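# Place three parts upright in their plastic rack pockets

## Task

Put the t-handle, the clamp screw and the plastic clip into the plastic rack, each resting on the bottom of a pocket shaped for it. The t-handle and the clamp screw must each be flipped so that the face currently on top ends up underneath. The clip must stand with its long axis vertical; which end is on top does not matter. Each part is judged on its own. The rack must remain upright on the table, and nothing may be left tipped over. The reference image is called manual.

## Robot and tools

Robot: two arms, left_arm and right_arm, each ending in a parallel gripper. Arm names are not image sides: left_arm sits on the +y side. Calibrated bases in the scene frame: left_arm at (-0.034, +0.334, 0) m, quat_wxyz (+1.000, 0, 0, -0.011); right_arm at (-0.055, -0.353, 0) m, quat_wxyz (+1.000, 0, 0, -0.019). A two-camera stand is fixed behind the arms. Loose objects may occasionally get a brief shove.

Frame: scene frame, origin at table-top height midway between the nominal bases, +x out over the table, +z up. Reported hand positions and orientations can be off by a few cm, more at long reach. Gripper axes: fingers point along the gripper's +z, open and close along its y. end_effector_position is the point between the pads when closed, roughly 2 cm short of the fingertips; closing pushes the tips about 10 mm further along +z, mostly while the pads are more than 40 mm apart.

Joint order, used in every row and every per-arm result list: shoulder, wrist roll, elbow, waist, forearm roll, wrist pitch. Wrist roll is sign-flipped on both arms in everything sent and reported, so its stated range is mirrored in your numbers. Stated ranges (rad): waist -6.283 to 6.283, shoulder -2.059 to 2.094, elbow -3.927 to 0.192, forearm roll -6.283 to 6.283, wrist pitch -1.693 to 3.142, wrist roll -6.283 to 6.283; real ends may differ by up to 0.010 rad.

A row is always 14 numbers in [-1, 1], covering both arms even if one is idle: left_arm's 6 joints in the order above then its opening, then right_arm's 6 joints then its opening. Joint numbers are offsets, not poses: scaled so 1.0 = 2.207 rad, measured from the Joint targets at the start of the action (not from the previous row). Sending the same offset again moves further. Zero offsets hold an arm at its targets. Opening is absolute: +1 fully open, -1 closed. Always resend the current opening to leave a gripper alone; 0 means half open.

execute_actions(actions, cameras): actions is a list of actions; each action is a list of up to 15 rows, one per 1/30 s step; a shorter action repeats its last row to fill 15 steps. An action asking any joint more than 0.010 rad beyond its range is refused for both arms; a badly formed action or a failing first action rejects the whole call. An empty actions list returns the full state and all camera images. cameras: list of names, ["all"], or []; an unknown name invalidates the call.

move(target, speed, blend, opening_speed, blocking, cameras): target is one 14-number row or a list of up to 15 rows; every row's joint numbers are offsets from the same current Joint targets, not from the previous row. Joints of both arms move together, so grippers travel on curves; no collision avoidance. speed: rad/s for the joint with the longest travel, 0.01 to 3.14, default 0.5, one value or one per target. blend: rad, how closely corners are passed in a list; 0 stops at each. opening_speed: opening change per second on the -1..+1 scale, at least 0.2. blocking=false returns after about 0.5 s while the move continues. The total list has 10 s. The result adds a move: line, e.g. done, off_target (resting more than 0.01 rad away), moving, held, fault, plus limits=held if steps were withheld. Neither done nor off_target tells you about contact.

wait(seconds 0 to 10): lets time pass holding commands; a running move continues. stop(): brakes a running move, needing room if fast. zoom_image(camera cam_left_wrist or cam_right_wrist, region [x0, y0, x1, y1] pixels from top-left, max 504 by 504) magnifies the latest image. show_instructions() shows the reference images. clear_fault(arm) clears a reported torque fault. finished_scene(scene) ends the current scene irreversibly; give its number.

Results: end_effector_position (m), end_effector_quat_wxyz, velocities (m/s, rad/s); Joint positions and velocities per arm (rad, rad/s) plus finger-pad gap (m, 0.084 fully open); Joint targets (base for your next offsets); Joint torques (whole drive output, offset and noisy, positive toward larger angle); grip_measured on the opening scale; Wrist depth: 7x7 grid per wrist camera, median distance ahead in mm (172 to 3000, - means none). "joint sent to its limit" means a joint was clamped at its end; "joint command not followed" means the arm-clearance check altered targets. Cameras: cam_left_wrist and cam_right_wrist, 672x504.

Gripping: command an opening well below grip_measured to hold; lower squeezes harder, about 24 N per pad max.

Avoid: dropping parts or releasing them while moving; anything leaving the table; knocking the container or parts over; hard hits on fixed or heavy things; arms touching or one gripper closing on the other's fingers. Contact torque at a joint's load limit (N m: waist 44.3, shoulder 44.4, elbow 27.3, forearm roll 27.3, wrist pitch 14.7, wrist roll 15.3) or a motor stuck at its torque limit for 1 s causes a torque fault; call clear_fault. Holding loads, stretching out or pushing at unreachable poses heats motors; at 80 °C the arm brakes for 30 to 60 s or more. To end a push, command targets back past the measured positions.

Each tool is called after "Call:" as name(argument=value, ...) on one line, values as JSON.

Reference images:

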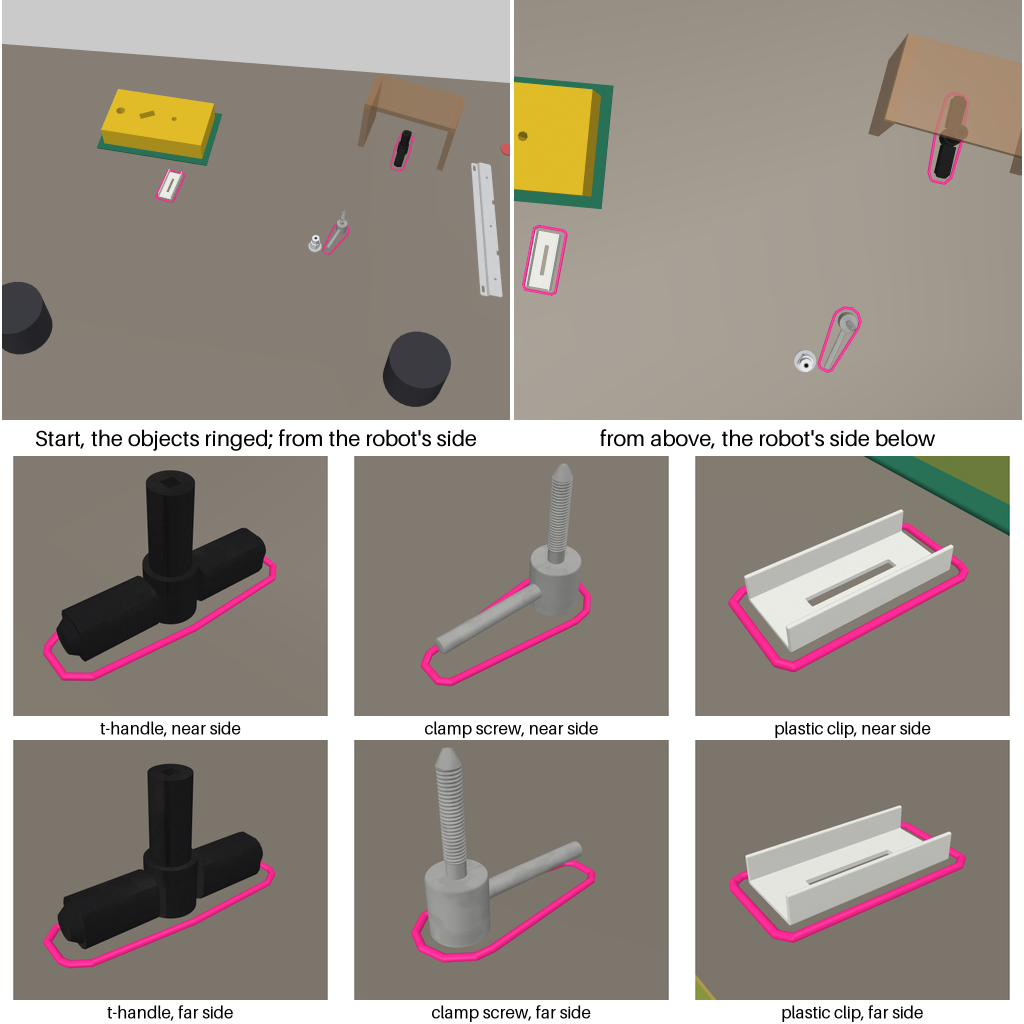

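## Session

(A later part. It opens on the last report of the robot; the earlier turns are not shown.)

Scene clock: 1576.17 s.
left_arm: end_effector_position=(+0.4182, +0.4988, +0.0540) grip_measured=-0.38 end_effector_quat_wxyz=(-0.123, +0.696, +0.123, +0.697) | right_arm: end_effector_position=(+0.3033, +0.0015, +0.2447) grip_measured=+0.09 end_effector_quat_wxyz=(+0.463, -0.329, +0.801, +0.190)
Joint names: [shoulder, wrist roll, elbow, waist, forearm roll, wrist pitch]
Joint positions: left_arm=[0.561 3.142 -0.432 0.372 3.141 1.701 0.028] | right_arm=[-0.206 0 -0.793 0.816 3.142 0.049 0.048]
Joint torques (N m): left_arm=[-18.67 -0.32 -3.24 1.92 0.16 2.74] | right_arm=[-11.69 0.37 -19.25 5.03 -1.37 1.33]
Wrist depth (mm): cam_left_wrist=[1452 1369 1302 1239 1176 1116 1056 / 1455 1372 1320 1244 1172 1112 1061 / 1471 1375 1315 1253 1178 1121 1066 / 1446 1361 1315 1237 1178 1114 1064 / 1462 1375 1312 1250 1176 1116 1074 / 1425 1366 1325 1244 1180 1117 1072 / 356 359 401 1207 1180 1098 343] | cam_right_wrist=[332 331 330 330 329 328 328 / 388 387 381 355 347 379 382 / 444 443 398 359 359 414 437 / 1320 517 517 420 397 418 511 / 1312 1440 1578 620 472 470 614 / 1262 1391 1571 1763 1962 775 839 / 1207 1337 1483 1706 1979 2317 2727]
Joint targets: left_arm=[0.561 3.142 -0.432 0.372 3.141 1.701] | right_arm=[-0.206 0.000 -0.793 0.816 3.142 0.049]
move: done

Call:
move(target=[0.0063,0,-0.0025,0,0,0.0038,-0.7, 0,0,0,0,0,0,0.1], speed=0.08)

Call:
move(target=[0.0042,0,-0.0017,0,0,0.0025,-0.7, 0,0,0,0,0,0,0.1], speed=0.08)

Scene clock: 1581.60 s.
left_arm: end_effector_position=(+0.4182, +0.4988, +0.0509) grip_measured=-0.38 end_effector_quat_wxyz=(-0.123, +0.696, +0.123, +0.697) | right_arm: end_effector_position=(+0.3033, +0.0015, +0.2447) grip_measured=+0.09 end_effector_quat_wxyz=(+0.463, -0.329, +0.801, +0.190)
Joint names: [shoulder, wrist roll, elbow, waist, forearm roll, wrist pitch]
Joint positions: left_arm=[0.575 3.142 -0.438 0.372 3.141 1.709 0.028] | right_arm=[-0.206 0 -0.793 0.816 3.142 0.049 0.048]
Joint torques (N m): left_arm=[-18.66 -0.13 -3.26 1.39 0.55 2.73] | right_arm=[-11.2 0.46 -19.09 5.35 -1.48 1.25]
Wrist depth (mm): cam_left_wrist=[1452 1358 1290 1237 1172 1123 1064 / 1458 1372 1302 1235 1178 1119 1069 / 1458 1369 1320 1241 1176 1114 1059 / 1455 1377 1322 1248 1178 1121 1066 / 1471 1375 1332 1246 1178 1117 1066 / 1425 1348 1302 1239 1178 1125 1063 / 347 350 390 394 1176 1091 334] | cam_right_wrist=[331 331 330 329 329 328 327 / 387 386 381 356 347 379 382 / 444 443 398 359 359 413 438 / 1310 519 519 420 397 418 509 / 1307 1443 1585 622 473 471 613 / 1264 1386 1567 1795 1968 774 840 / 1207 1337 1490 1706 1962 2309 2706]
Joint targets: left_arm=[0.575 3.142 -0.438 0.372 3.141 1.709] | right_arm=[-0.206 0.000 -0.793 0.816 3.142 0.049]
move: done

Scene clock: 1582.30 s.
left_arm: end_effector_position=(+0.4182, +0.4988, +0.0489) grip_measured=-0.38 end_effector_quat_wxyz=(-0.123, +0.696, +0.123, +0.697) | right_arm: end_effector_position=(+0.3033, +0.0015, +0.2447) grip_measured=+0.09 end_effector_quat_wxyz=(+0.463, -0.329, +0.801, +0.190)
Joint names: [shoulder, wrist roll, elbow, waist, forearm roll, wrist pitch]
Joint positions: left_arm=[0.585 3.142 -0.441 0.372 3.141 1.715 0.028] | right_arm=[-0.206 0 -0.793 0.816 3.142 0.049 0.048]
Joint torques (N m): left_arm=[-18.19 -0.17 -3.24 1.55 0.51 2.71] | right_arm=[-11.08 0.46 -19.27 4.81 -1.4 1.33]
Wrist depth (mm): cam_left_wrist=[1462 1372 1295 1239 1180 1114 1067 / 1465 1380 1310 1244 1178 1123 1069 / 1452 1377 1310 1253 1180 1117 1061 / 1462 1366 1315 1235 1182 1117 1064 / 1468 1369 1320 1241 1182 1125 1066 / 474 1353 1297 1246 1182 1121 1074 / 340 344 383 - 1149 357 329] | cam_right_wrist=[331 331 330 329 328 328 327 / 387 387 381 355 347 379 382 / 445 442 398 360 359 414 437 / 1305 519 518 420 398 419 511 / 1307 1437 1574 622 472 471 615 / 1260 1397 1564 1772 1962 771 839 / 1209 1337 1499 1711 1962 2317 2696]
Joint targets: left_arm=[0.585 3.142 -0.441 0.372 3.141 1.715] | right_arm=[-0.206 0.000 -0.793 0.816 3.142 0.049]
move: done

Call:
move(target=[0.0042,0,-0.0017,0,0,0.0025,-0.7, 0,0,0,0,0,0,0.1], speed=0.08)

Call:
move(target=[0.0042,0,-0.0017,0,0,0.0025,-0.7, 0,0,0,0,0,0,0.1], speed=0.08, cameras=["cam_left_wrist"])

Scene clock: 1586.43 s.
left_arm: end_effector_position=(+0.4182, +0.4989, +0.0470) grip_measured=-0.38 end_effector_quat_wxyz=(-0.123, +0.696, +0.123, +0.697) | right_arm: end_effector_position=(+0.3033, +0.0015, +0.2447) grip_measured=+0.09 end_effector_quat_wxyz=(+0.463, -0.329, +0.801, +0.190)
Joint names: [shoulder, wrist roll, elbow, waist, forearm roll, wrist pitch]
Joint positions: left_arm=[0.594 3.142 -0.445 0.372 3.141 1.721 0.028] | right_arm=[-0.206 0 -0.793 0.816 3.142 0.049 0.048]
Joint torques (N m): left_arm=[-14.02 -0.2 -2.24 0.82 0.3 0.37] | right_arm=[-11.25 0.45 -19.3 4.84 -1.47 1.26]
Wrist depth (mm): cam_left_wrist=[1458 1358 1305 1230 1182 1117 1066 / 1462 1377 1317 1244 1170 1114 1067 / 1462 1375 1310 1244 1176 1123 1063 / 1465 1364 1312 1246 1174 1121 1058 / 1462 1377 1330 1237 1174 1123 1066 / 471 1361 1300 1244 1180 1108 1071 / 337 340 378 - 1155 352 355] | cam_right_wrist=[331 330 330 330 329 328 327 / 387 387 381 355 347 379 382 / 444 443 398 360 359 413 438 / 1322 519 517 420 397 418 510 / 1317 1443 1571 622 473 471 613 / 1264 1400 1574 1776 1968 771 839 / 1209 1340 1487 1719 1974 2309 2727]
Joint targets: left_arm=[0.594 3.142 -0.445 0.372 3.141 1.721] | right_arm=[-0.206 0.000 -0.793 0.816 3.142 0.049]
move: done

Scene clock: 1587.13 s.
left_arm: end_effector_position=(+0.4183, +0.4989, +0.0453) grip_measured=-0.38 end_effector_quat_wxyz=(-0.123, +0.695, +0.123, +0.697) | right_arm: end_effector_position=(+0.3033, +0.0015, +0.2447) grip_measured=+0.09 end_effector_quat_wxyz=(+0.463, -0.329, +0.801, +0.190)
Joint names: [shoulder, wrist roll, elbow, waist, forearm roll, wrist pitch]
Joint positions: left_arm=[0.603 3.142 -0.449 0.372 3.141 1.727 0.028] | right_arm=[-0.206 0 -0.793 0.816 3.142 0.049 0.048]
Joint torques (N m): left_arm=[8.53 -0.15 3.79 0.96 0.45 -11.95] | right_arm=[-11.3 0.49 -19.24 5.02 -1.49 1.32]
Wrist depth (mm): cam_left_wrist=[1462 1358 1292 1241 1182 1114 1059 / 1471 1375 1312 1237 1164 1116 1061 / 1471 1380 1325 1244 1180 1117 1064 / 1468 1377 1310 1246 1176 1123 1066 / 1480 1369 1310 1244 1178 1119 1063 / 475 1353 1302 1244 1178 1117 1067 / 340 343 381 - 1151 355 357] | cam_right_wrist=[331 331 330 329 329 328 328 / 388 387 381 355 347 379 382 / 444 443 399 360 360 414 438 / 1322 519 518 421 397 418 512 / 1305 1449 1574 621 472 471 614 / 1260 1394 1564 1781 1985 775 838 / 1220 1345 1477 1711 1979 2279 2717]
Joint targets: left_arm=[0.603 3.142 -0.449 0.372 3.141 1.726] | right_arm=[-0.206 0.000 -0.793 0.816 3.142 0.049]
move: done
Images, in order (width x height): cam_left_wrist 672x504.

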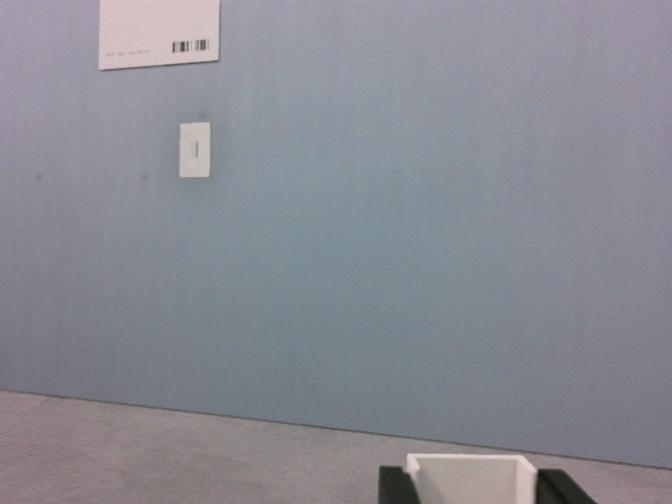

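Call:
move(target=[-0.0046,0,0.0019,0,0,-0.0028,-0.7, 0,0,0,0,0,0,0.1], speed=0.08)

Scene clock: 1589.73 s.
left_arm: end_effector_position=(+0.4180, +0.4988, +0.0467) grip_measured=-0.38 end_effector_quat_wxyz=(-0.123, +0.696, +0.123, +0.696) | right_arm: end_effector_position=(+0.3033, +0.0015, +0.2447) grip_measured=+0.09 end_effector_quat_wxyz=(+0.463, -0.329, +0.801, +0.190)
Joint names: [shoulder, wrist roll, elbow, waist, forearm roll, wrist pitch]
Joint positions: left_arm=[0.593 3.142 -0.445 0.372 3.141 1.719 0.028] | right_arm=[-0.206 0 -0.793 0.816 3.142 0.049 0.048]
Joint torques (N m): left_arm=[-18.53 -0.07 0.68 0.94 0.09 -1.1] | right_arm=[-11.12 0.49 -19.3 4.85 -1.42 1.36]
Wrist depth (mm): cam_left_wrist=[1462 1366 1281 1239 1172 1103 1069 / 1465 1383 1300 1237 1176 1110 1058 / 1452 1377 1325 1237 1178 1125 1059 / 1471 1380 1322 1250 1180 1121 1061 / 1458 1391 1317 1237 1176 1121 1071 / 467 1356 1288 1246 1184 1126 1064 / 336 340 376 - 385 352 353] | cam_right_wrist=[332 331 330 330 328 328 327 / 388 387 381 355 347 379 382 / 444 443 398 359 359 414 437 / 1315 519 517 421 397 418 511 / 1307 1455 1582 620 473 471 613 / 1276 1394 1564 1767 1979 774 836 / 1211 1327 1493 1702 1985 2309 2717]
Joint targets: left_arm=[0.593 3.142 -0.445 0.372 3.141 1.720] | right_arm=[-0.206 0.000 -0.793 0.816 3.142 0.049]
move: done

Call:
move(target=[[0,0,0,0,0,0,0.1, 0,0,0,0,0,0,0.1],[-0.0020,0,0.0462,0,0,0.0441,0.1, 0,0,0,0,0,0,0.1],[-0.3753,0,0.1158,0,0,-0.2601,0.1, 0,0,0,0,0,0,0.1]], speed=[0.2,0.12,0.7], opening_speed=0.4, cameras=["cam_left_wrist"])

Scene clock: 1612.87 s.
left_arm: end_effector_position=(+0.3879, +0.4878, +0.1997) grip_measured=+0.09 end_effector_quat_wxyz=(-0.123, +0.697, +0.123, +0.696) | right_arm: end_effector_position=(+0.3033, +0.0015, +0.2447) grip_measured=+0.09 end_effector_quat_wxyz=(+0.463, -0.329, +0.801, +0.190)
Joint names: [shoulder, wrist roll, elbow, waist, forearm roll, wrist pitch]
Joint positions: left_arm=[-0.235 3.142 -0.189 0.372 3.141 1.146 0.048] | right_arm=[-0.206 0 -0.793 0.816 3.142 0.049 0.048]
Joint torques (N m): left_arm=[-15.27 0.2 -7.26 -0.01 -0.16 1.59] | right_arm=[-11.57 0.46 -19.25 5.04 -1.39 1.18]
Wrist depth (mm): cam_left_wrist=[1490 1402 1332 1281 1209 1141 1088 / 1523 1405 1335 1262 1207 1141 1093 / 1513 1397 1340 1266 1203 1149 1100 / 1503 1417 1348 1273 1209 1149 1096 / 1496 1411 1335 1271 1209 1149 1098 / 1506 1414 1335 1273 1205 1151 1093 / 1496 1408 1335 1271 1213 1143 1110] | cam_right_wrist=[331 331 330 329 329 328 328 / 387 386 381 355 347 379 382 / 445 444 398 359 359 413 437 / 1317 518 518 421 397 418 511 / 1305 1449 1578 621 473 471 614 / 1269 1397 1582 1776 1991 772 839 / 1211 1337 1487 1711 1951 2317 2727]
Joint targets: left_arm=[-0.235 3.142 -0.189 0.372 3.141 1.146] | right_arm=[-0.206 0.000 -0.793 0.816 3.142 0.049]
move: done
Images, in order (width x height): cam_left_wrist 672x504.

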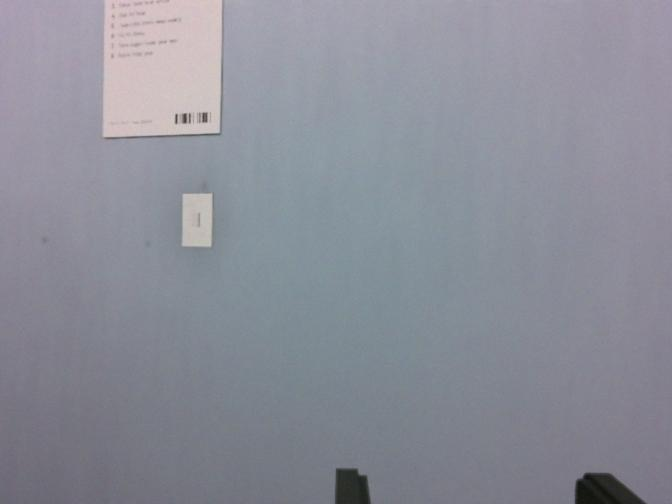

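Call:
move(target=[0.4276,0,-0.7977,0,0,-0.99,0.1, 0,0,0,0,0,0,0.1], speed=1.0)

Call:
move(target=[0,0,0,0,0,-0.0916,0.1, 0,0,0,0,0,0,0.1], speed=0.6, cameras=["cam_left_wrist"])

Scene clock: 1619.13 s.
left_arm: end_effector_position=(+0.4839, +0.5227, +0.1491) grip_measured=+0.09 end_effector_quat_wxyz=(-0.017, +0.980, +0.173, +0.099) | right_arm: end_effector_position=(+0.3033, +0.0015, +0.2447) grip_measured=+0.09 end_effector_quat_wxyz=(+0.463, -0.329, +0.801, +0.190)
Joint names: [shoulder, wrist roll, elbow, waist, forearm roll, wrist pitch]
Joint positions: left_arm=[0.708 3.142 -1.95 0.372 3.141 -1.039 0.048] | right_arm=[-0.206 0 -0.793 0.816 3.142 0.049 0.048]
Joint torques (N m): left_arm=[-31.9 0.2 -9.41 -0.41 0.08 -2.13] | right_arm=[-11.68 0.5 -19.36 4.95 -1.25 1.26]
Wrist depth (mm): cam_left_wrist=[315 315 315 316 1271 1290 1273 / 308 307 307 308 309 309 1244 / 301 302 301 303 302 303 304 / 294 295 295 296 296 296 296 / 290 289 290 290 290 291 291 / 283 283 283 284 284 284 284 / 278 279 279 279 280 279 279] | cam_right_wrist=[332 331 330 329 329 328 328 / 387 386 381 355 347 379 382 / 444 443 398 359 359 414 437 / 1312 519 517 421 397 418 512 / 1305 1446 1578 621 473 471 614 / 1264 1394 1567 1776 1974 772 840 / 1213 1348 1483 1698 1974 2309 2717]
Joint targets: left_arm=[0.708 3.142 -1.950 0.372 3.141 -1.039] | right_arm=[-0.206 0.000 -0.793 0.816 3.142 0.049]
move: done

Scene clock: 1620.00 s.
left_arm: end_effector_position=(+0.4350, +0.5049, +0.1592) grip_measured=+0.09 end_effector_quat_wxyz=(+0.000, +0.985, +0.174, +0.000) | right_arm: end_effector_position=(+0.3033, +0.0015, +0.2447) grip_measured=+0.09 end_effector_quat_wxyz=(+0.463, -0.329, +0.801, +0.190)
Joint names: [shoulder, wrist roll, elbow, waist, forearm roll, wrist pitch]
Joint positions: left_arm=[0.708 3.142 -1.95 0.372 3.141 -1.241 0.048] | right_arm=[-0.206 0 -0.793 0.816 3.142 0.049 0.048]
Joint torques (N m): left_arm=[-32.32 0.23 -8.94 -0.52 0.08 -2.48] | right_arm=[-11.31 0.39 -19.33 4.95 -1.4 1.13]
Wrist depth (mm): cam_left_wrist=[288 288 288 288 288 288 289 / 288 289 288 289 289 289 289 / 289 288 289 288 289 290 289 / 289 289 290 289 290 290 290 / 289 289 290 290 290 291 291 / 290 290 290 290 290 291 291 / 291 291 291 291 292 291 291] | cam_right_wrist=[331 330 330 329 329 328 328 / 387 387 382 355 346 379 382 / 444 443 399 359 359 413 437 / 1322 518 518 420 398 418 511 / 1310 1437 1582 621 473 472 615 / 1260 1394 1560 1776 1968 771 838 / 1213 1335 1490 1694 1985 2325 2706]
Joint targets: left_arm=[0.708 3.142 -1.950 0.372 3.141 -1.241] | right_arm=[-0.206 0.000 -0.793 0.816 3.142 0.049]
move: done
Images, in order (width x height): cam_left_wrist 672x504.

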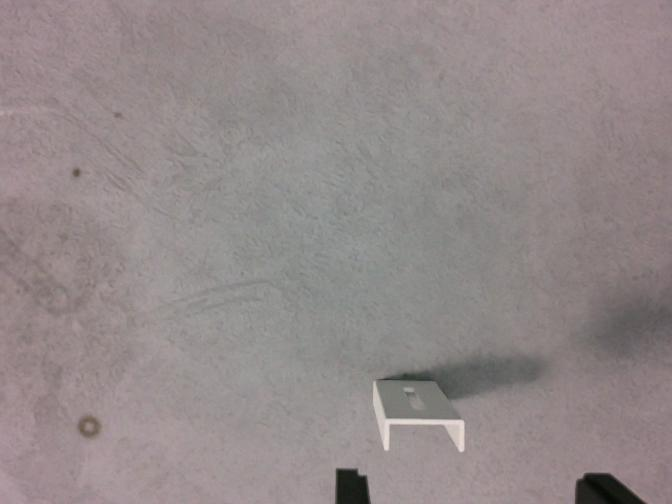

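Call:
move(target=[[0.0440,0,0.0528,0,0,0.0968,0.1, 0,0,0,0,0,0,0.1],[0.0440,0,0.0528,0,0,0.0968,-0.7, 0,0,0,0,0,0,0.1],[-0.0034,0,-0.0461,0,0,-0.0495,-0.7, 0,0,0,0,0,0,0.1],[0.0030,0.3094,-0.0439,-0.2829,0,-0.0409,-0.7, 0,0,0,0,0,0,0.1]], speed=[0.25,0.25,0.4,0.5], blend=[0,0,0.05,0], opening_speed=0.7, cameras=["all"])

Scene clock: 1650.90 s.
left_arm: end_effector_position=(+0.4495, +0.1979, +0.1893) grip_measured=-0.38 end_effector_quat_wxyz=(+0.000, +0.979, +0.203, +0.000) | right_arm: end_effector_position=(+0.3033, +0.0015, +0.2447) grip_measured=+0.09 end_effector_quat_wxyz=(+0.463, -0.329, +0.801, +0.190)
Joint names: [shoulder, wrist roll, elbow, waist, forearm roll, wrist pitch]
Joint positions: left_arm=[0.715 3.825 -2.046 -0.252 3.141 -1.331 0.028] | right_arm=[-0.206 0 -0.793 0.816 3.142 0.049 0.048]
Joint torques (N m): left_arm=[-31.66 0.55 -8.05 -2.36 0.22 -1.39] | right_arm=[-11.55 0.42 -19.24 4.58 -1.51 1.27]
Wrist depth (mm): cam_left_wrist=[317 317 318 317 318 317 317 / 318 318 318 319 318 319 319 / 319 318 319 319 320 319 320 / 319 319 319 273 316 321 321 / 319 320 273 240 274 274 320 / 320 320 274 274 275 274 275 / 321 321 275 274 189 275 275] | cam_right_wrist=[332 331 330 329 329 328 328 / 388 387 381 355 347 378 382 / 444 443 398 360 359 414 437 / 1310 519 517 420 397 418 511 / 1307 1452 1582 620 473 471 615 / 1266 1397 1571 1741 716 774 839 / 1215 1335 1490 1661 379 2264 2685]
Joint targets: left_arm=[0.715 3.825 -2.046 -0.252 3.141 -1.331] | right_arm=[-0.206 0.000 -0.793 0.816 3.142 0.049]
move: done

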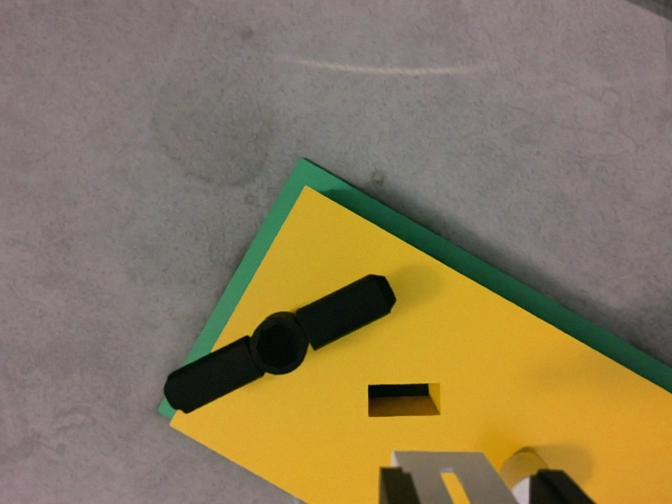

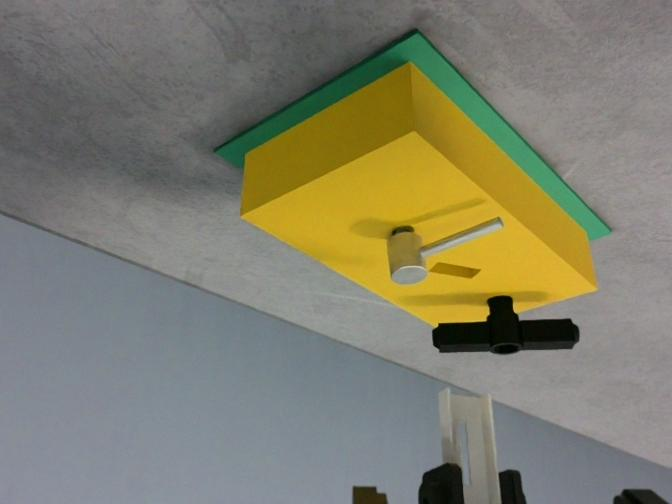

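Call:
zoom_image(camera="cam_left_wrist", region=[350, 370, 500, 504])

Call:
zoom_image(camera="cam_right_wrist", region=[380, 220, 530, 500])

Scaled by 3.360 from the camera's 672x504 image, which has a finer 960x720 frame.

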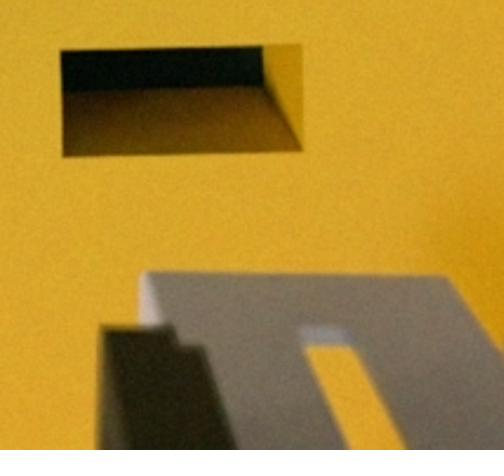

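Scaled by 1.800 from the camera's 672x504 image, which has a finer 960x720 frame.

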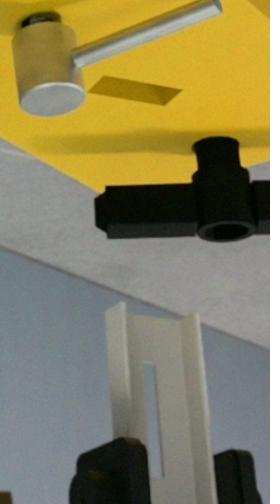

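Call:
move(target=[0.0170,0.0220,0.0570,0.0024,0,0.0741,-0.7, 0,0,0,0,0,0,0.1], speed=0.25, cameras=["all"])

Call:
zoom_image(camera="cam_left_wrist", region=[350, 370, 500, 504])

Call:
zoom_image(camera="cam_right_wrist", region=[400, 230, 520, 350])

Scene clock: 1669.67 s.
left_arm: end_effector_position=(+0.4511, +0.2001, +0.1237) grip_measured=-0.38 end_effector_quat_wxyz=(+0.000, +0.973, +0.229, +0.000) | right_arm: end_effector_position=(+0.3033, +0.0015, +0.2447) grip_measured=+0.09 end_effector_quat_wxyz=(+0.463, -0.329, +0.801, +0.190)
Joint names: [shoulder, wrist roll, elbow, waist, forearm roll, wrist pitch]
Joint positions: left_arm=[0.753 3.873 -1.921 -0.247 3.141 -1.168 0.028] | right_arm=[-0.206 0 -0.793 0.816 3.142 0.049 0.048]
Joint torques (N m): left_arm=[-31.71 0.64 -7.99 1.76 0.18 -1.2] | right_arm=[-11.43 0.46 -19.36 4.84 -1.64 1.2]
Wrist depth (mm): cam_left_wrist=[253 252 253 253 253 253 253 / 253 253 253 253 253 254 254 / 253 254 253 251 254 254 254 / 254 254 254 208 251 254 255 / 254 254 208 176 208 208 255 / 254 175 174 209 208 209 209 / 255 208 209 209 188 209 209] | cam_right_wrist=[331 331 330 329 329 328 328 / 387 387 381 355 347 380 382 / 445 444 399 359 359 414 438 / 1312 519 517 420 397 418 510 / 1307 1452 1574 621 432 471 615 / 1260 1388 1571 1715 393 712 838 / 1215 1337 1487 - 360 389 2727]
Joint targets: left_arm=[0.753 3.873 -1.921 -0.247 3.141 -1.168] | right_arm=[-0.206 0.000 -0.793 0.816 3.142 0.049]
move: done

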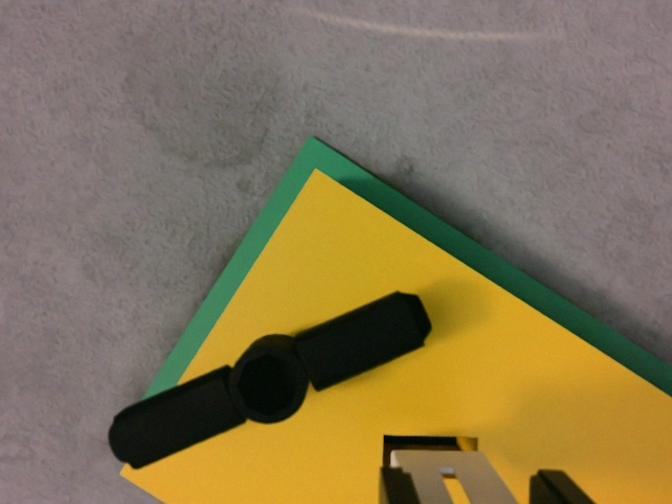

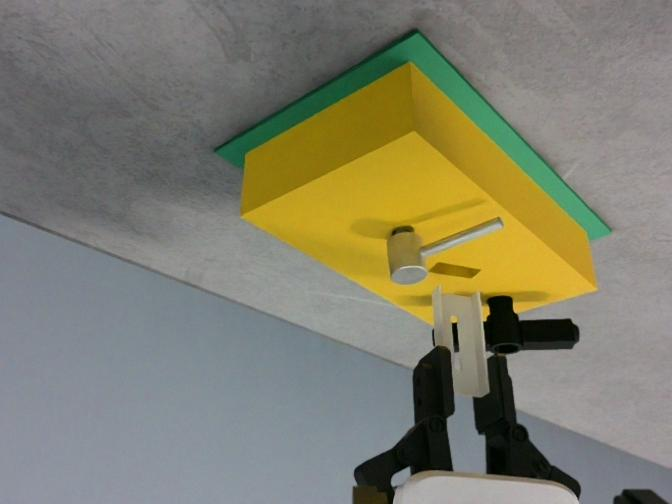

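Scaled by 3.360 from the camera's 672x504 image, which has a finer 960x720 frame.

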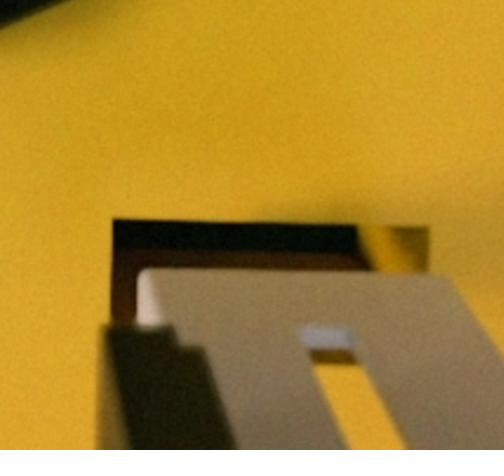

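Scaled by 4.200 from the camera's 672x504 image, which has a finer 960x720 frame.

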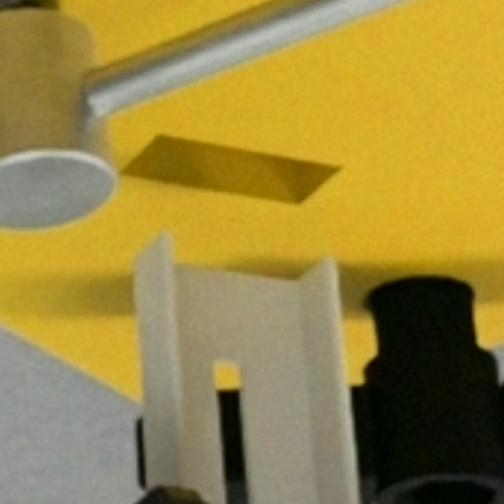

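Call:
move(target=[0.0038,0,0.0080,0,0,0.0118,-0.7, 0,0,0,0,0,0,0.1], speed=0.12, cameras=["all"])

Call:
zoom_image(camera="cam_left_wrist", region=[350, 400, 500, 504])

Call:
zoom_image(camera="cam_right_wrist", region=[400, 230, 520, 350])

Scene clock: 1682.07 s.
left_arm: end_effector_position=(+0.4508, +0.2002, +0.1127) grip_measured=-0.38 end_effector_quat_wxyz=(+0.000, +0.973, +0.229, +0.000) | right_arm: end_effector_position=(+0.3033, +0.0015, +0.2447) grip_measured=+0.09 end_effector_quat_wxyz=(+0.463, -0.329, +0.801, +0.190)
Joint names: [shoulder, wrist roll, elbow, waist, forearm roll, wrist pitch]
Joint positions: left_arm=[0.761 3.873 -1.903 -0.247 3.141 -1.142 0.028] | right_arm=[-0.206 0 -0.793 0.816 3.142 0.049 0.048]
Joint torques (N m): left_arm=[-31.92 0.79 -8 2.07 -0.02 -1.25] | right_arm=[-11.73 0.42 -19.28 4.63 -1.45 1.23]
Wrist depth (mm): cam_left_wrist=[242 242 242 242 242 242 243 / 242 242 242 243 243 243 243 / 242 242 243 240 243 243 243 / 243 243 197 197 197 244 243 / 243 243 197 197 197 198 244 / 244 - 172 198 198 198 198 / 244 198 198 198 188 198 198] | cam_right_wrist=[331 331 330 329 329 328 328 / 387 386 381 355 347 379 383 / 444 444 398 360 358 414 438 / 1315 518 517 420 397 418 511 / 1305 1452 1582 618 434 471 612 / 1264 1400 1564 1749 389 711 837 / 1213 1325 1483 - 350 364 2727]
Joint targets: left_arm=[0.761 3.873 -1.903 -0.247 3.141 -1.142] | right_arm=[-0.206 0.000 -0.793 0.816 3.142 0.049]
move: done

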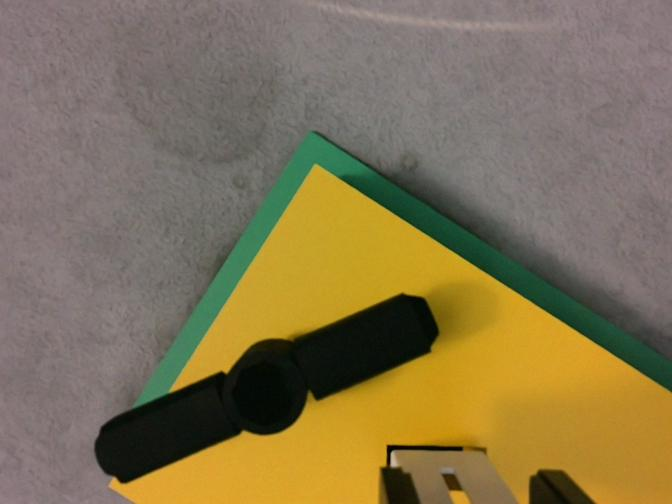

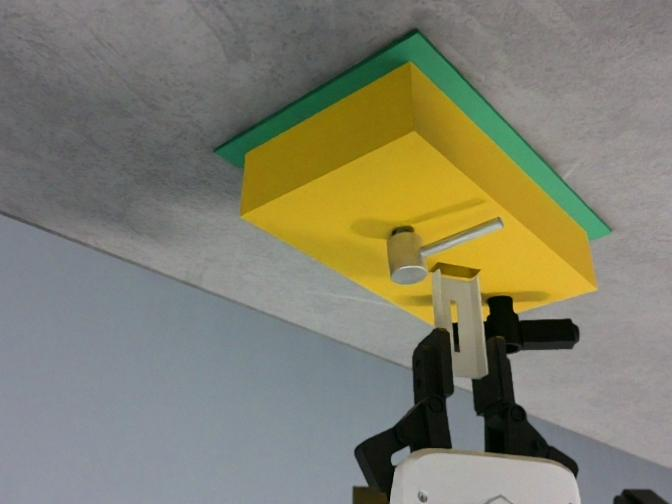

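Scaled by 3.360 from the camera's 672x504 image, which has a finer 960x720 frame.

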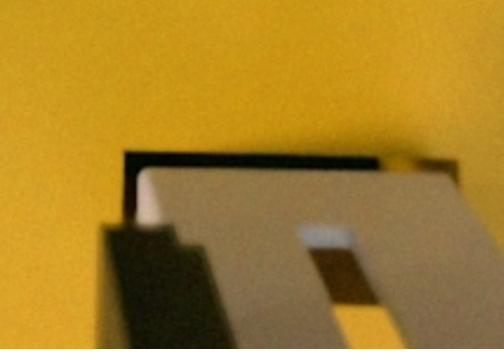

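Scaled by 4.200 from the camera's 672x504 image, which has a finer 960x720 frame.

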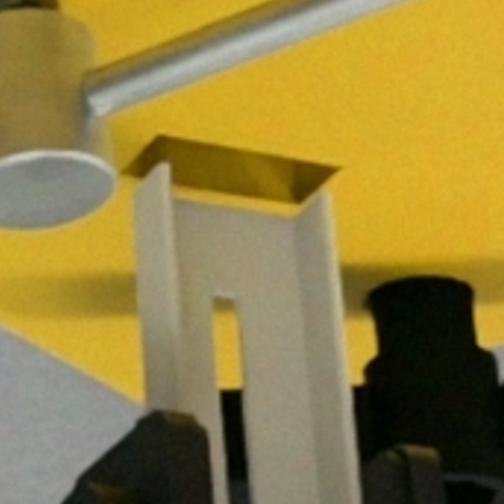

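Call:
move(target=[0.0031,-0.0002,0.0054,0.0002,0,0.0085,-0.7, 0,0,0,0,0,0,0.1], speed=0.08, cameras=["all"])

Call:
zoom_image(camera="cam_left_wrist", region=[350, 400, 500, 504])

Call:
zoom_image(camera="cam_right_wrist", region=[400, 230, 520, 350])

Scene clock: 1693.40 s.
left_arm: end_effector_position=(+0.4506, +0.2005, +0.1047) grip_measured=-0.38 end_effector_quat_wxyz=(+0.000, +0.973, +0.229, +0.000) | right_arm: end_effector_position=(+0.3033, +0.0015, +0.2447) grip_measured=+0.09 end_effector_quat_wxyz=(+0.463, -0.329, +0.801, +0.190)
Joint names: [shoulder, wrist roll, elbow, waist, forearm roll, wrist pitch]
Joint positions: left_arm=[0.768 3.873 -1.891 -0.246 3.141 -1.123 0.028] | right_arm=[-0.206 0 -0.793 0.816 3.142 0.049 0.048]
Joint torques (N m): left_arm=[-32.13 -0.55 -8.11 1.91 0.17 -1.3] | right_arm=[-11.32 0.4 -19.19 4.69 -1.43 1.14]
Wrist depth (mm): cam_left_wrist=[234 234 234 234 234 234 234 / 234 234 234 235 235 234 235 / 234 235 235 232 235 235 235 / 235 235 189 189 189 235 236 / 235 235 189 189 189 190 236 / 236 - - 190 189 190 190 / - 190 190 190 189 190 191] | cam_right_wrist=[331 331 330 330 328 329 327 / 387 386 381 356 347 379 382 / 444 443 398 359 359 413 438 / 1315 519 517 420 398 418 510 / 1307 1452 1582 617 424 471 613 / 1266 1391 1553 1749 391 713 839 / 1213 1337 1471 - 348 360 2706]
Joint targets: left_arm=[0.768 3.873 -1.891 -0.246 3.141 -1.123] | right_arm=[-0.206 0.000 -0.793 0.816 3.142 0.049]
move: done

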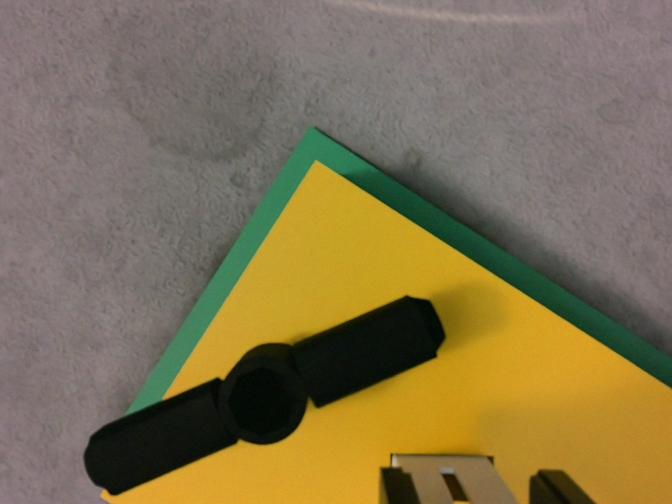

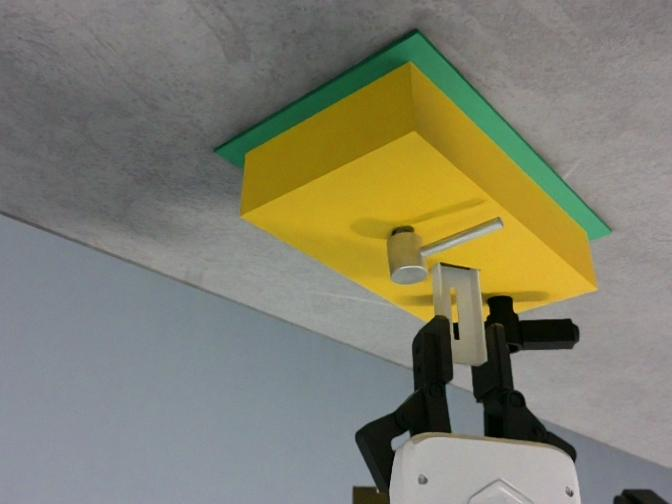

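Scaled by 3.360 from the camera's 672x504 image, which has a finer 960x720 frame.

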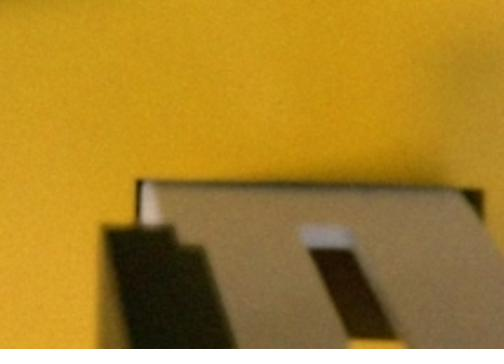

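Scaled by 4.200 from the camera's 672x504 image, which has a finer 960x720 frame.

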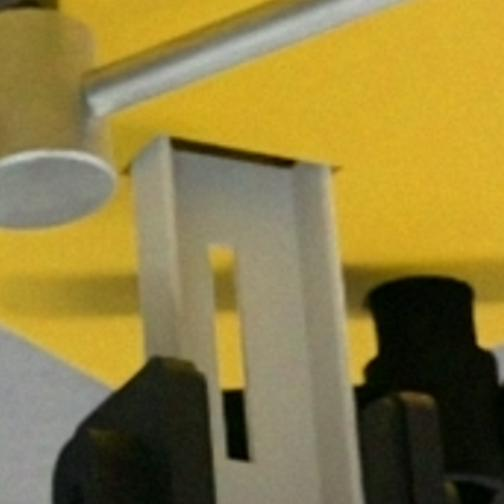

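Call:
move(target=[0.0031,0,0.0054,0,0,0.0086,-0.7, 0,0,0,0,0,0,0.1], speed=0.08, cameras=["all"])

Call:
zoom_image(camera="cam_left_wrist", region=[350, 400, 500, 504])

Call:
zoom_image(camera="cam_right_wrist", region=[400, 230, 520, 350])

Scene clock: 1698.20 s.
left_arm: end_effector_position=(+0.4503, +0.2006, +0.0967) grip_measured=-0.38 end_effector_quat_wxyz=(+0.000, +0.973, +0.229, +0.000) | right_arm: end_effector_position=(+0.3033, +0.0015, +0.2447) grip_measured=+0.09 end_effector_quat_wxyz=(+0.463, -0.329, +0.801, +0.190)
Joint names: [shoulder, wrist roll, elbow, waist, forearm roll, wrist pitch]
Joint positions: left_arm=[0.775 3.873 -1.879 -0.246 3.141 -1.104 0.028] | right_arm=[-0.206 0 -0.793 0.816 3.142 0.049 0.048]
Joint torques (N m): left_arm=[-31.97 -0.66 -8.22 1.64 0.18 -1.22] | right_arm=[-11.75 0.36 -19.3 4.64 -1.33 1.17]
Wrist depth (mm): cam_left_wrist=[226 226 226 226 226 226 226 / 226 226 226 227 227 227 227 / 226 227 227 223 227 227 227 / 227 227 226 181 181 227 227 / 227 227 181 181 181 182 225 / 227 - - 182 182 182 182 / - - 182 182 182 182 182] | cam_right_wrist=[332 331 330 329 328 328 328 / 388 387 381 355 347 379 381 / 444 443 399 359 359 414 438 / 1317 519 517 420 397 418 511 / 1307 1462 1582 619 424 471 614 / 1266 1391 1557 1745 380 711 837 / 1207 1335 1477 - 349 360 2685]
Joint targets: left_arm=[0.775 3.873 -1.879 -0.246 3.141 -1.104] | right_arm=[-0.206 0.000 -0.793 0.816 3.142 0.049]
move: done

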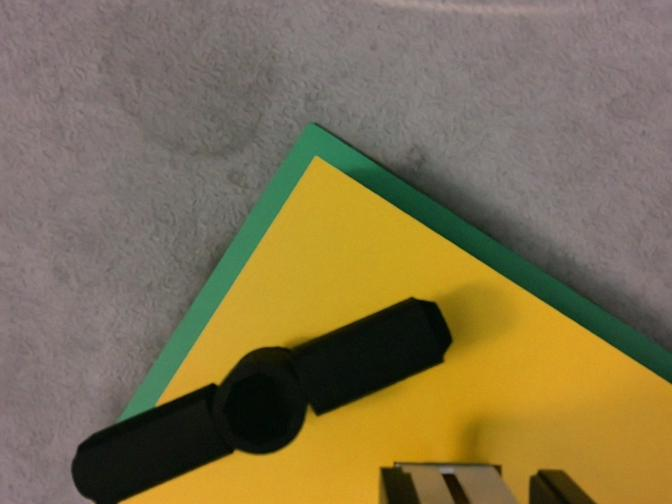

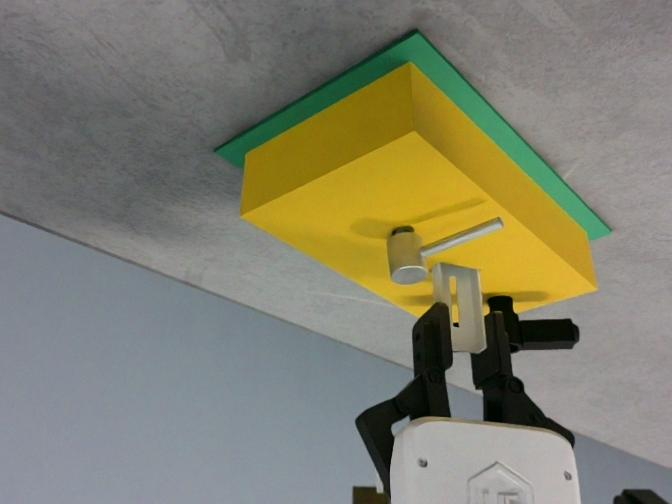

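Scaled by 3.360 from the camera's 672x504 image, which has a finer 960x720 frame.

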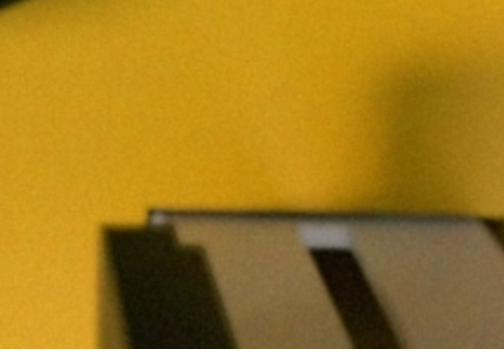

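Scaled by 4.200 from the camera's 672x504 image, which has a finer 960x720 frame.

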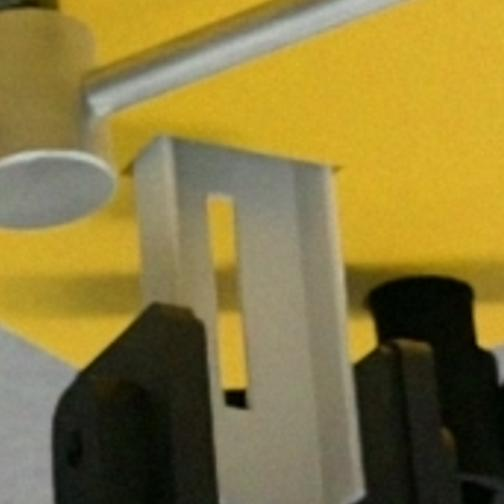

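Call:
move(target=[0.0031,0,0.0054,0,0,0.0086,-0.7, 0,0,0,0,0,0,0.1], speed=0.1)

Call:
move(target=[0.0016,0,0.0027,0,0,0.0043,-0.7, 0,0,0,0,0,0,0.1], speed=0.08)

Scene clock: 1701.93 s.
left_arm: end_effector_position=(+0.4499, +0.2007, +0.0886) grip_measured=-0.38 end_effector_quat_wxyz=(+0.000, +0.973, +0.229, +0.000) | right_arm: end_effector_position=(+0.3033, +0.0015, +0.2447) grip_measured=+0.09 end_effector_quat_wxyz=(+0.463, -0.329, +0.801, +0.190)
Joint names: [shoulder, wrist roll, elbow, waist, forearm roll, wrist pitch]
Joint positions: left_arm=[0.781 3.873 -1.867 -0.246 3.141 -1.085 0.028] | right_arm=[-0.206 0 -0.793 0.816 3.142 0.049 0.048]
Joint torques (N m): left_arm=[-32.21 -0.71 -8.03 1.77 0.05 -1.28] | right_arm=[-11.68 0.46 -19.35 4.7 -1.44 1.12]
Wrist depth (mm): cam_left_wrist=[218 218 218 218 218 218 218 / 218 218 218 218 218 218 219 / 218 219 218 173 219 219 219 / 219 219 173 173 173 220 220 / 219 219 173 173 174 174 217 / 220 - - - 174 174 174 / - - 174 174 174 174 174] | cam_right_wrist=[332 330 330 330 329 328 328 / 388 387 381 355 346 378 382 / 445 444 399 361 359 413 438 / 1320 519 516 422 397 418 511 / 1310 1449 1578 619 419 471 615 / 1266 1397 1567 1673 370 410 837 / 1215 1330 1487 - 349 359 2685]
Joint targets: left_arm=[0.781 3.873 -1.867 -0.246 3.141 -1.085] | right_arm=[-0.206 0.000 -0.793 0.816 3.142 0.049]
move: done

Scene clock: 1702.63 s.
left_arm: end_effector_position=(+0.4496, +0.2008, +0.0846) grip_measured=-0.38 end_effector_quat_wxyz=(+0.000, +0.973, +0.229, +0.000) | right_arm: end_effector_position=(+0.3033, +0.0015, +0.2447) grip_measured=+0.09 end_effector_quat_wxyz=(+0.463, -0.329, +0.801, +0.190)
Joint names: [shoulder, wrist roll, elbow, waist, forearm roll, wrist pitch]
Joint positions: left_arm=[0.785 3.873 -1.861 -0.246 3.141 -1.076 0.028] | right_arm=[-0.206 0 -0.793 0.816 3.142 0.049 0.048]
Joint torques (N m): left_arm=[-32.01 -0.46 -7.88 1.84 -0.14 -1.3] | right_arm=[-11.49 0.37 -19.28 4.56 -1.47 1.17]
Wrist depth (mm): cam_left_wrist=[214 214 214 214 214 215 215 / 214 214 215 214 215 215 215 / 214 215 215 212 215 215 215 / 215 215 - - - 213 216 / 215 215 - - - - 213 / 216 - - - - - - / - - - - - - -] | cam_right_wrist=[331 331 330 330 329 328 328 / 387 387 381 356 346 379 382 / 445 444 399 360 359 413 437 / 1315 519 519 420 398 419 511 / 1305 1449 1585 621 419 471 614 / 1260 1394 1557 - 376 408 840 / 1213 1337 1477 - 349 360 2696]
Joint targets: left_arm=[0.785 3.873 -1.861 -0.246 3.141 -1.076] | right_arm=[-0.206 0.000 -0.793 0.816 3.142 0.049]
move: done

Call:
move(target=[0.0010,0,0.0017,0,0,0.0027,-0.7, 0,0,0,0,0,0,0.1], speed=0.06)

Call:
move(target=[0.0010,0,0.0017,0,0,0.0027,-0.7, 0,0,0,0,0,0,0.1], speed=0.06)

Scene clock: 1705.03 s.
left_arm: end_effector_position=(+0.4494, +0.2008, +0.0820) grip_measured=-0.38 end_effector_quat_wxyz=(+0.000, +0.973, +0.229, +0.000) | right_arm: end_effector_position=(+0.3033, +0.0015, +0.2447) grip_measured=+0.09 end_effector_quat_wxyz=(+0.463, -0.329, +0.801, +0.190)
Joint names: [shoulder, wrist roll, elbow, waist, forearm roll, wrist pitch]
Joint positions: left_arm=[0.787 3.873 -1.858 -0.246 3.141 -1.07 0.028] | right_arm=[-0.206 0 -0.793 0.816 3.142 0.049 0.048]
Joint torques (N m): left_arm=[-31.89 -0.58 -7.91 1.95 0.32 -1.36] | right_arm=[-11.64 0.43 -19.34 4.52 -1.47 1.12]
Wrist depth (mm): cam_left_wrist=[211 211 212 212 212 212 212 / 211 212 212 212 212 212 212 / 212 212 212 209 212 213 213 / 212 212 - - - 210 213 / 213 213 - - - - 211 / 213 - - - - - - / - - - - - - -] | cam_right_wrist=[331 331 330 329 329 328 327 / 388 386 381 355 346 377 382 / 444 444 398 359 359 413 438 / 1312 519 517 421 397 418 511 / 1300 1443 1578 621 420 471 614 / 1269 1400 1560 - 376 408 841 / 1207 1345 1483 - 348 360 2706]
Joint targets: left_arm=[0.787 3.873 -1.858 -0.246 3.141 -1.070] | right_arm=[-0.206 0.000 -0.793 0.816 3.142 0.049]
move: done

Scene clock: 1705.73 s.
left_arm: end_effector_position=(+0.4492, +0.2009, +0.0795) grip_measured=-0.38 end_effector_quat_wxyz=(+0.000, +0.973, +0.229, +0.000) | right_arm: end_effector_position=(+0.3033, +0.0015, +0.2447) grip_measured=+0.09 end_effector_quat_wxyz=(+0.463, -0.329, +0.801, +0.190)
Joint names: [shoulder, wrist roll, elbow, waist, forearm roll, wrist pitch]
Joint positions: left_arm=[0.789 3.873 -1.854 -0.246 3.141 -1.064 0.028] | right_arm=[-0.206 0 -0.793 0.816 3.142 0.049 0.048]
Joint torques (N m): left_arm=[-31.33 -0.48 -7.66 1.87 0.04 -1.61] | right_arm=[-11.62 0.39 -19.34 4.24 -1.4 1.2]
Wrist depth (mm): cam_left_wrist=[209 209 209 209 209 209 210 / 209 209 209 209 209 210 210 / 210 209 209 207 210 210 210 / 210 210 - - - 208 210 / 210 210 - - - - 208 / 210 - - - - - - / - - - - - - -] | cam_right_wrist=[331 331 330 329 329 328 327 / 388 386 381 355 347 379 382 / 445 443 399 359 359 413 438 / 1315 520 517 421 397 418 511 / 1310 1449 1585 622 420 470 613 / 1266 1394 1564 - 366 411 839 / 1209 1340 1490 - 349 360 2706]
Joint targets: left_arm=[0.789 3.873 -1.854 -0.246 3.141 -1.064] | right_arm=[-0.206 0.000 -0.793 0.816 3.142 0.049]
move: done

Call:
move(target=[0.0008,0,0.0013,0,0,0.0021,-0.7, 0,0,0,0,0,0,0.1], speed=0.06, cameras=["all"])

Call:
zoom_image(camera="cam_right_wrist", region=[380, 220, 530, 370])

Scene clock: 1710.90 s.
left_arm: end_effector_position=(+0.4490, +0.2009, +0.0775) grip_measured=-0.38 end_effector_quat_wxyz=(+0.000, +0.973, +0.229, +0.000) | right_arm: end_effector_position=(+0.3033, +0.0015, +0.2447) grip_measured=+0.09 end_effector_quat_wxyz=(+0.463, -0.329, +0.801, +0.190)
Joint names: [shoulder, wrist roll, elbow, waist, forearm roll, wrist pitch]
Joint positions: left_arm=[0.791 3.873 -1.851 -0.246 3.141 -1.059 0.028] | right_arm=[-0.206 0 -0.793 0.816 3.142 0.049 0.048]
Joint torques (N m): left_arm=[-30.9 -0.53 -7.16 1.75 0.22 -1.78] | right_arm=[-11.48 0.4 -19.37 4.21 -1.44 1.14]
Wrist depth (mm): cam_left_wrist=[207 207 207 207 207 207 207 / 207 207 208 207 208 208 208 / 207 208 208 205 208 208 208 / 208 208 - - - 206 209 / 208 208 - - - - 206 / 208 - - - - - - / - - - - - - -] | cam_right_wrist=[331 331 330 330 329 328 328 / 387 387 380 355 347 379 381 / 444 443 399 360 359 413 438 / 1320 519 517 421 397 419 510 / 1307 1443 1582 619 420 471 614 / 1266 1397 1567 - 366 413 838 / 1203 1335 1490 - 348 360 2749]
Joint targets: left_arm=[0.791 3.873 -1.851 -0.246 3.141 -1.059] | right_arm=[-0.206 0.000 -0.793 0.816 3.142 0.049]
move: done

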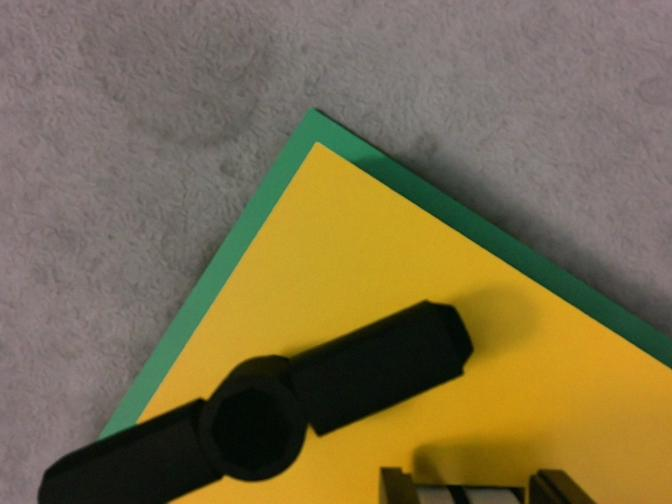

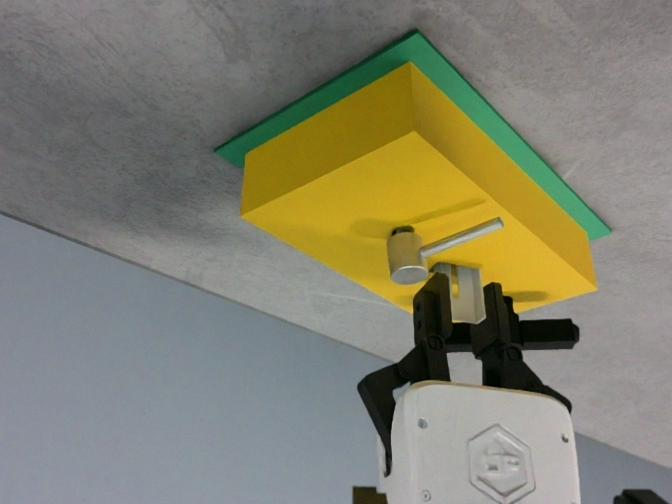

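Scaled by 3.360 from the camera's 672x504 image, which has a finer 960x720 frame.

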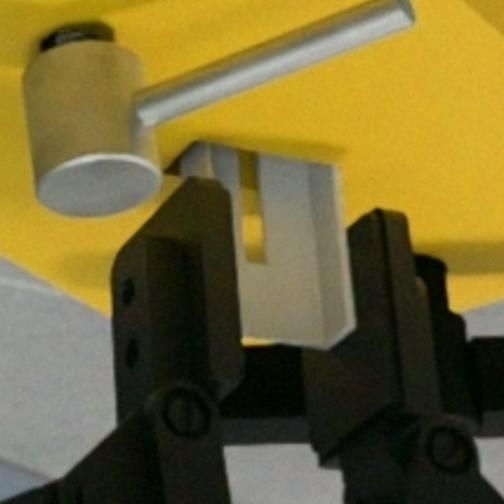

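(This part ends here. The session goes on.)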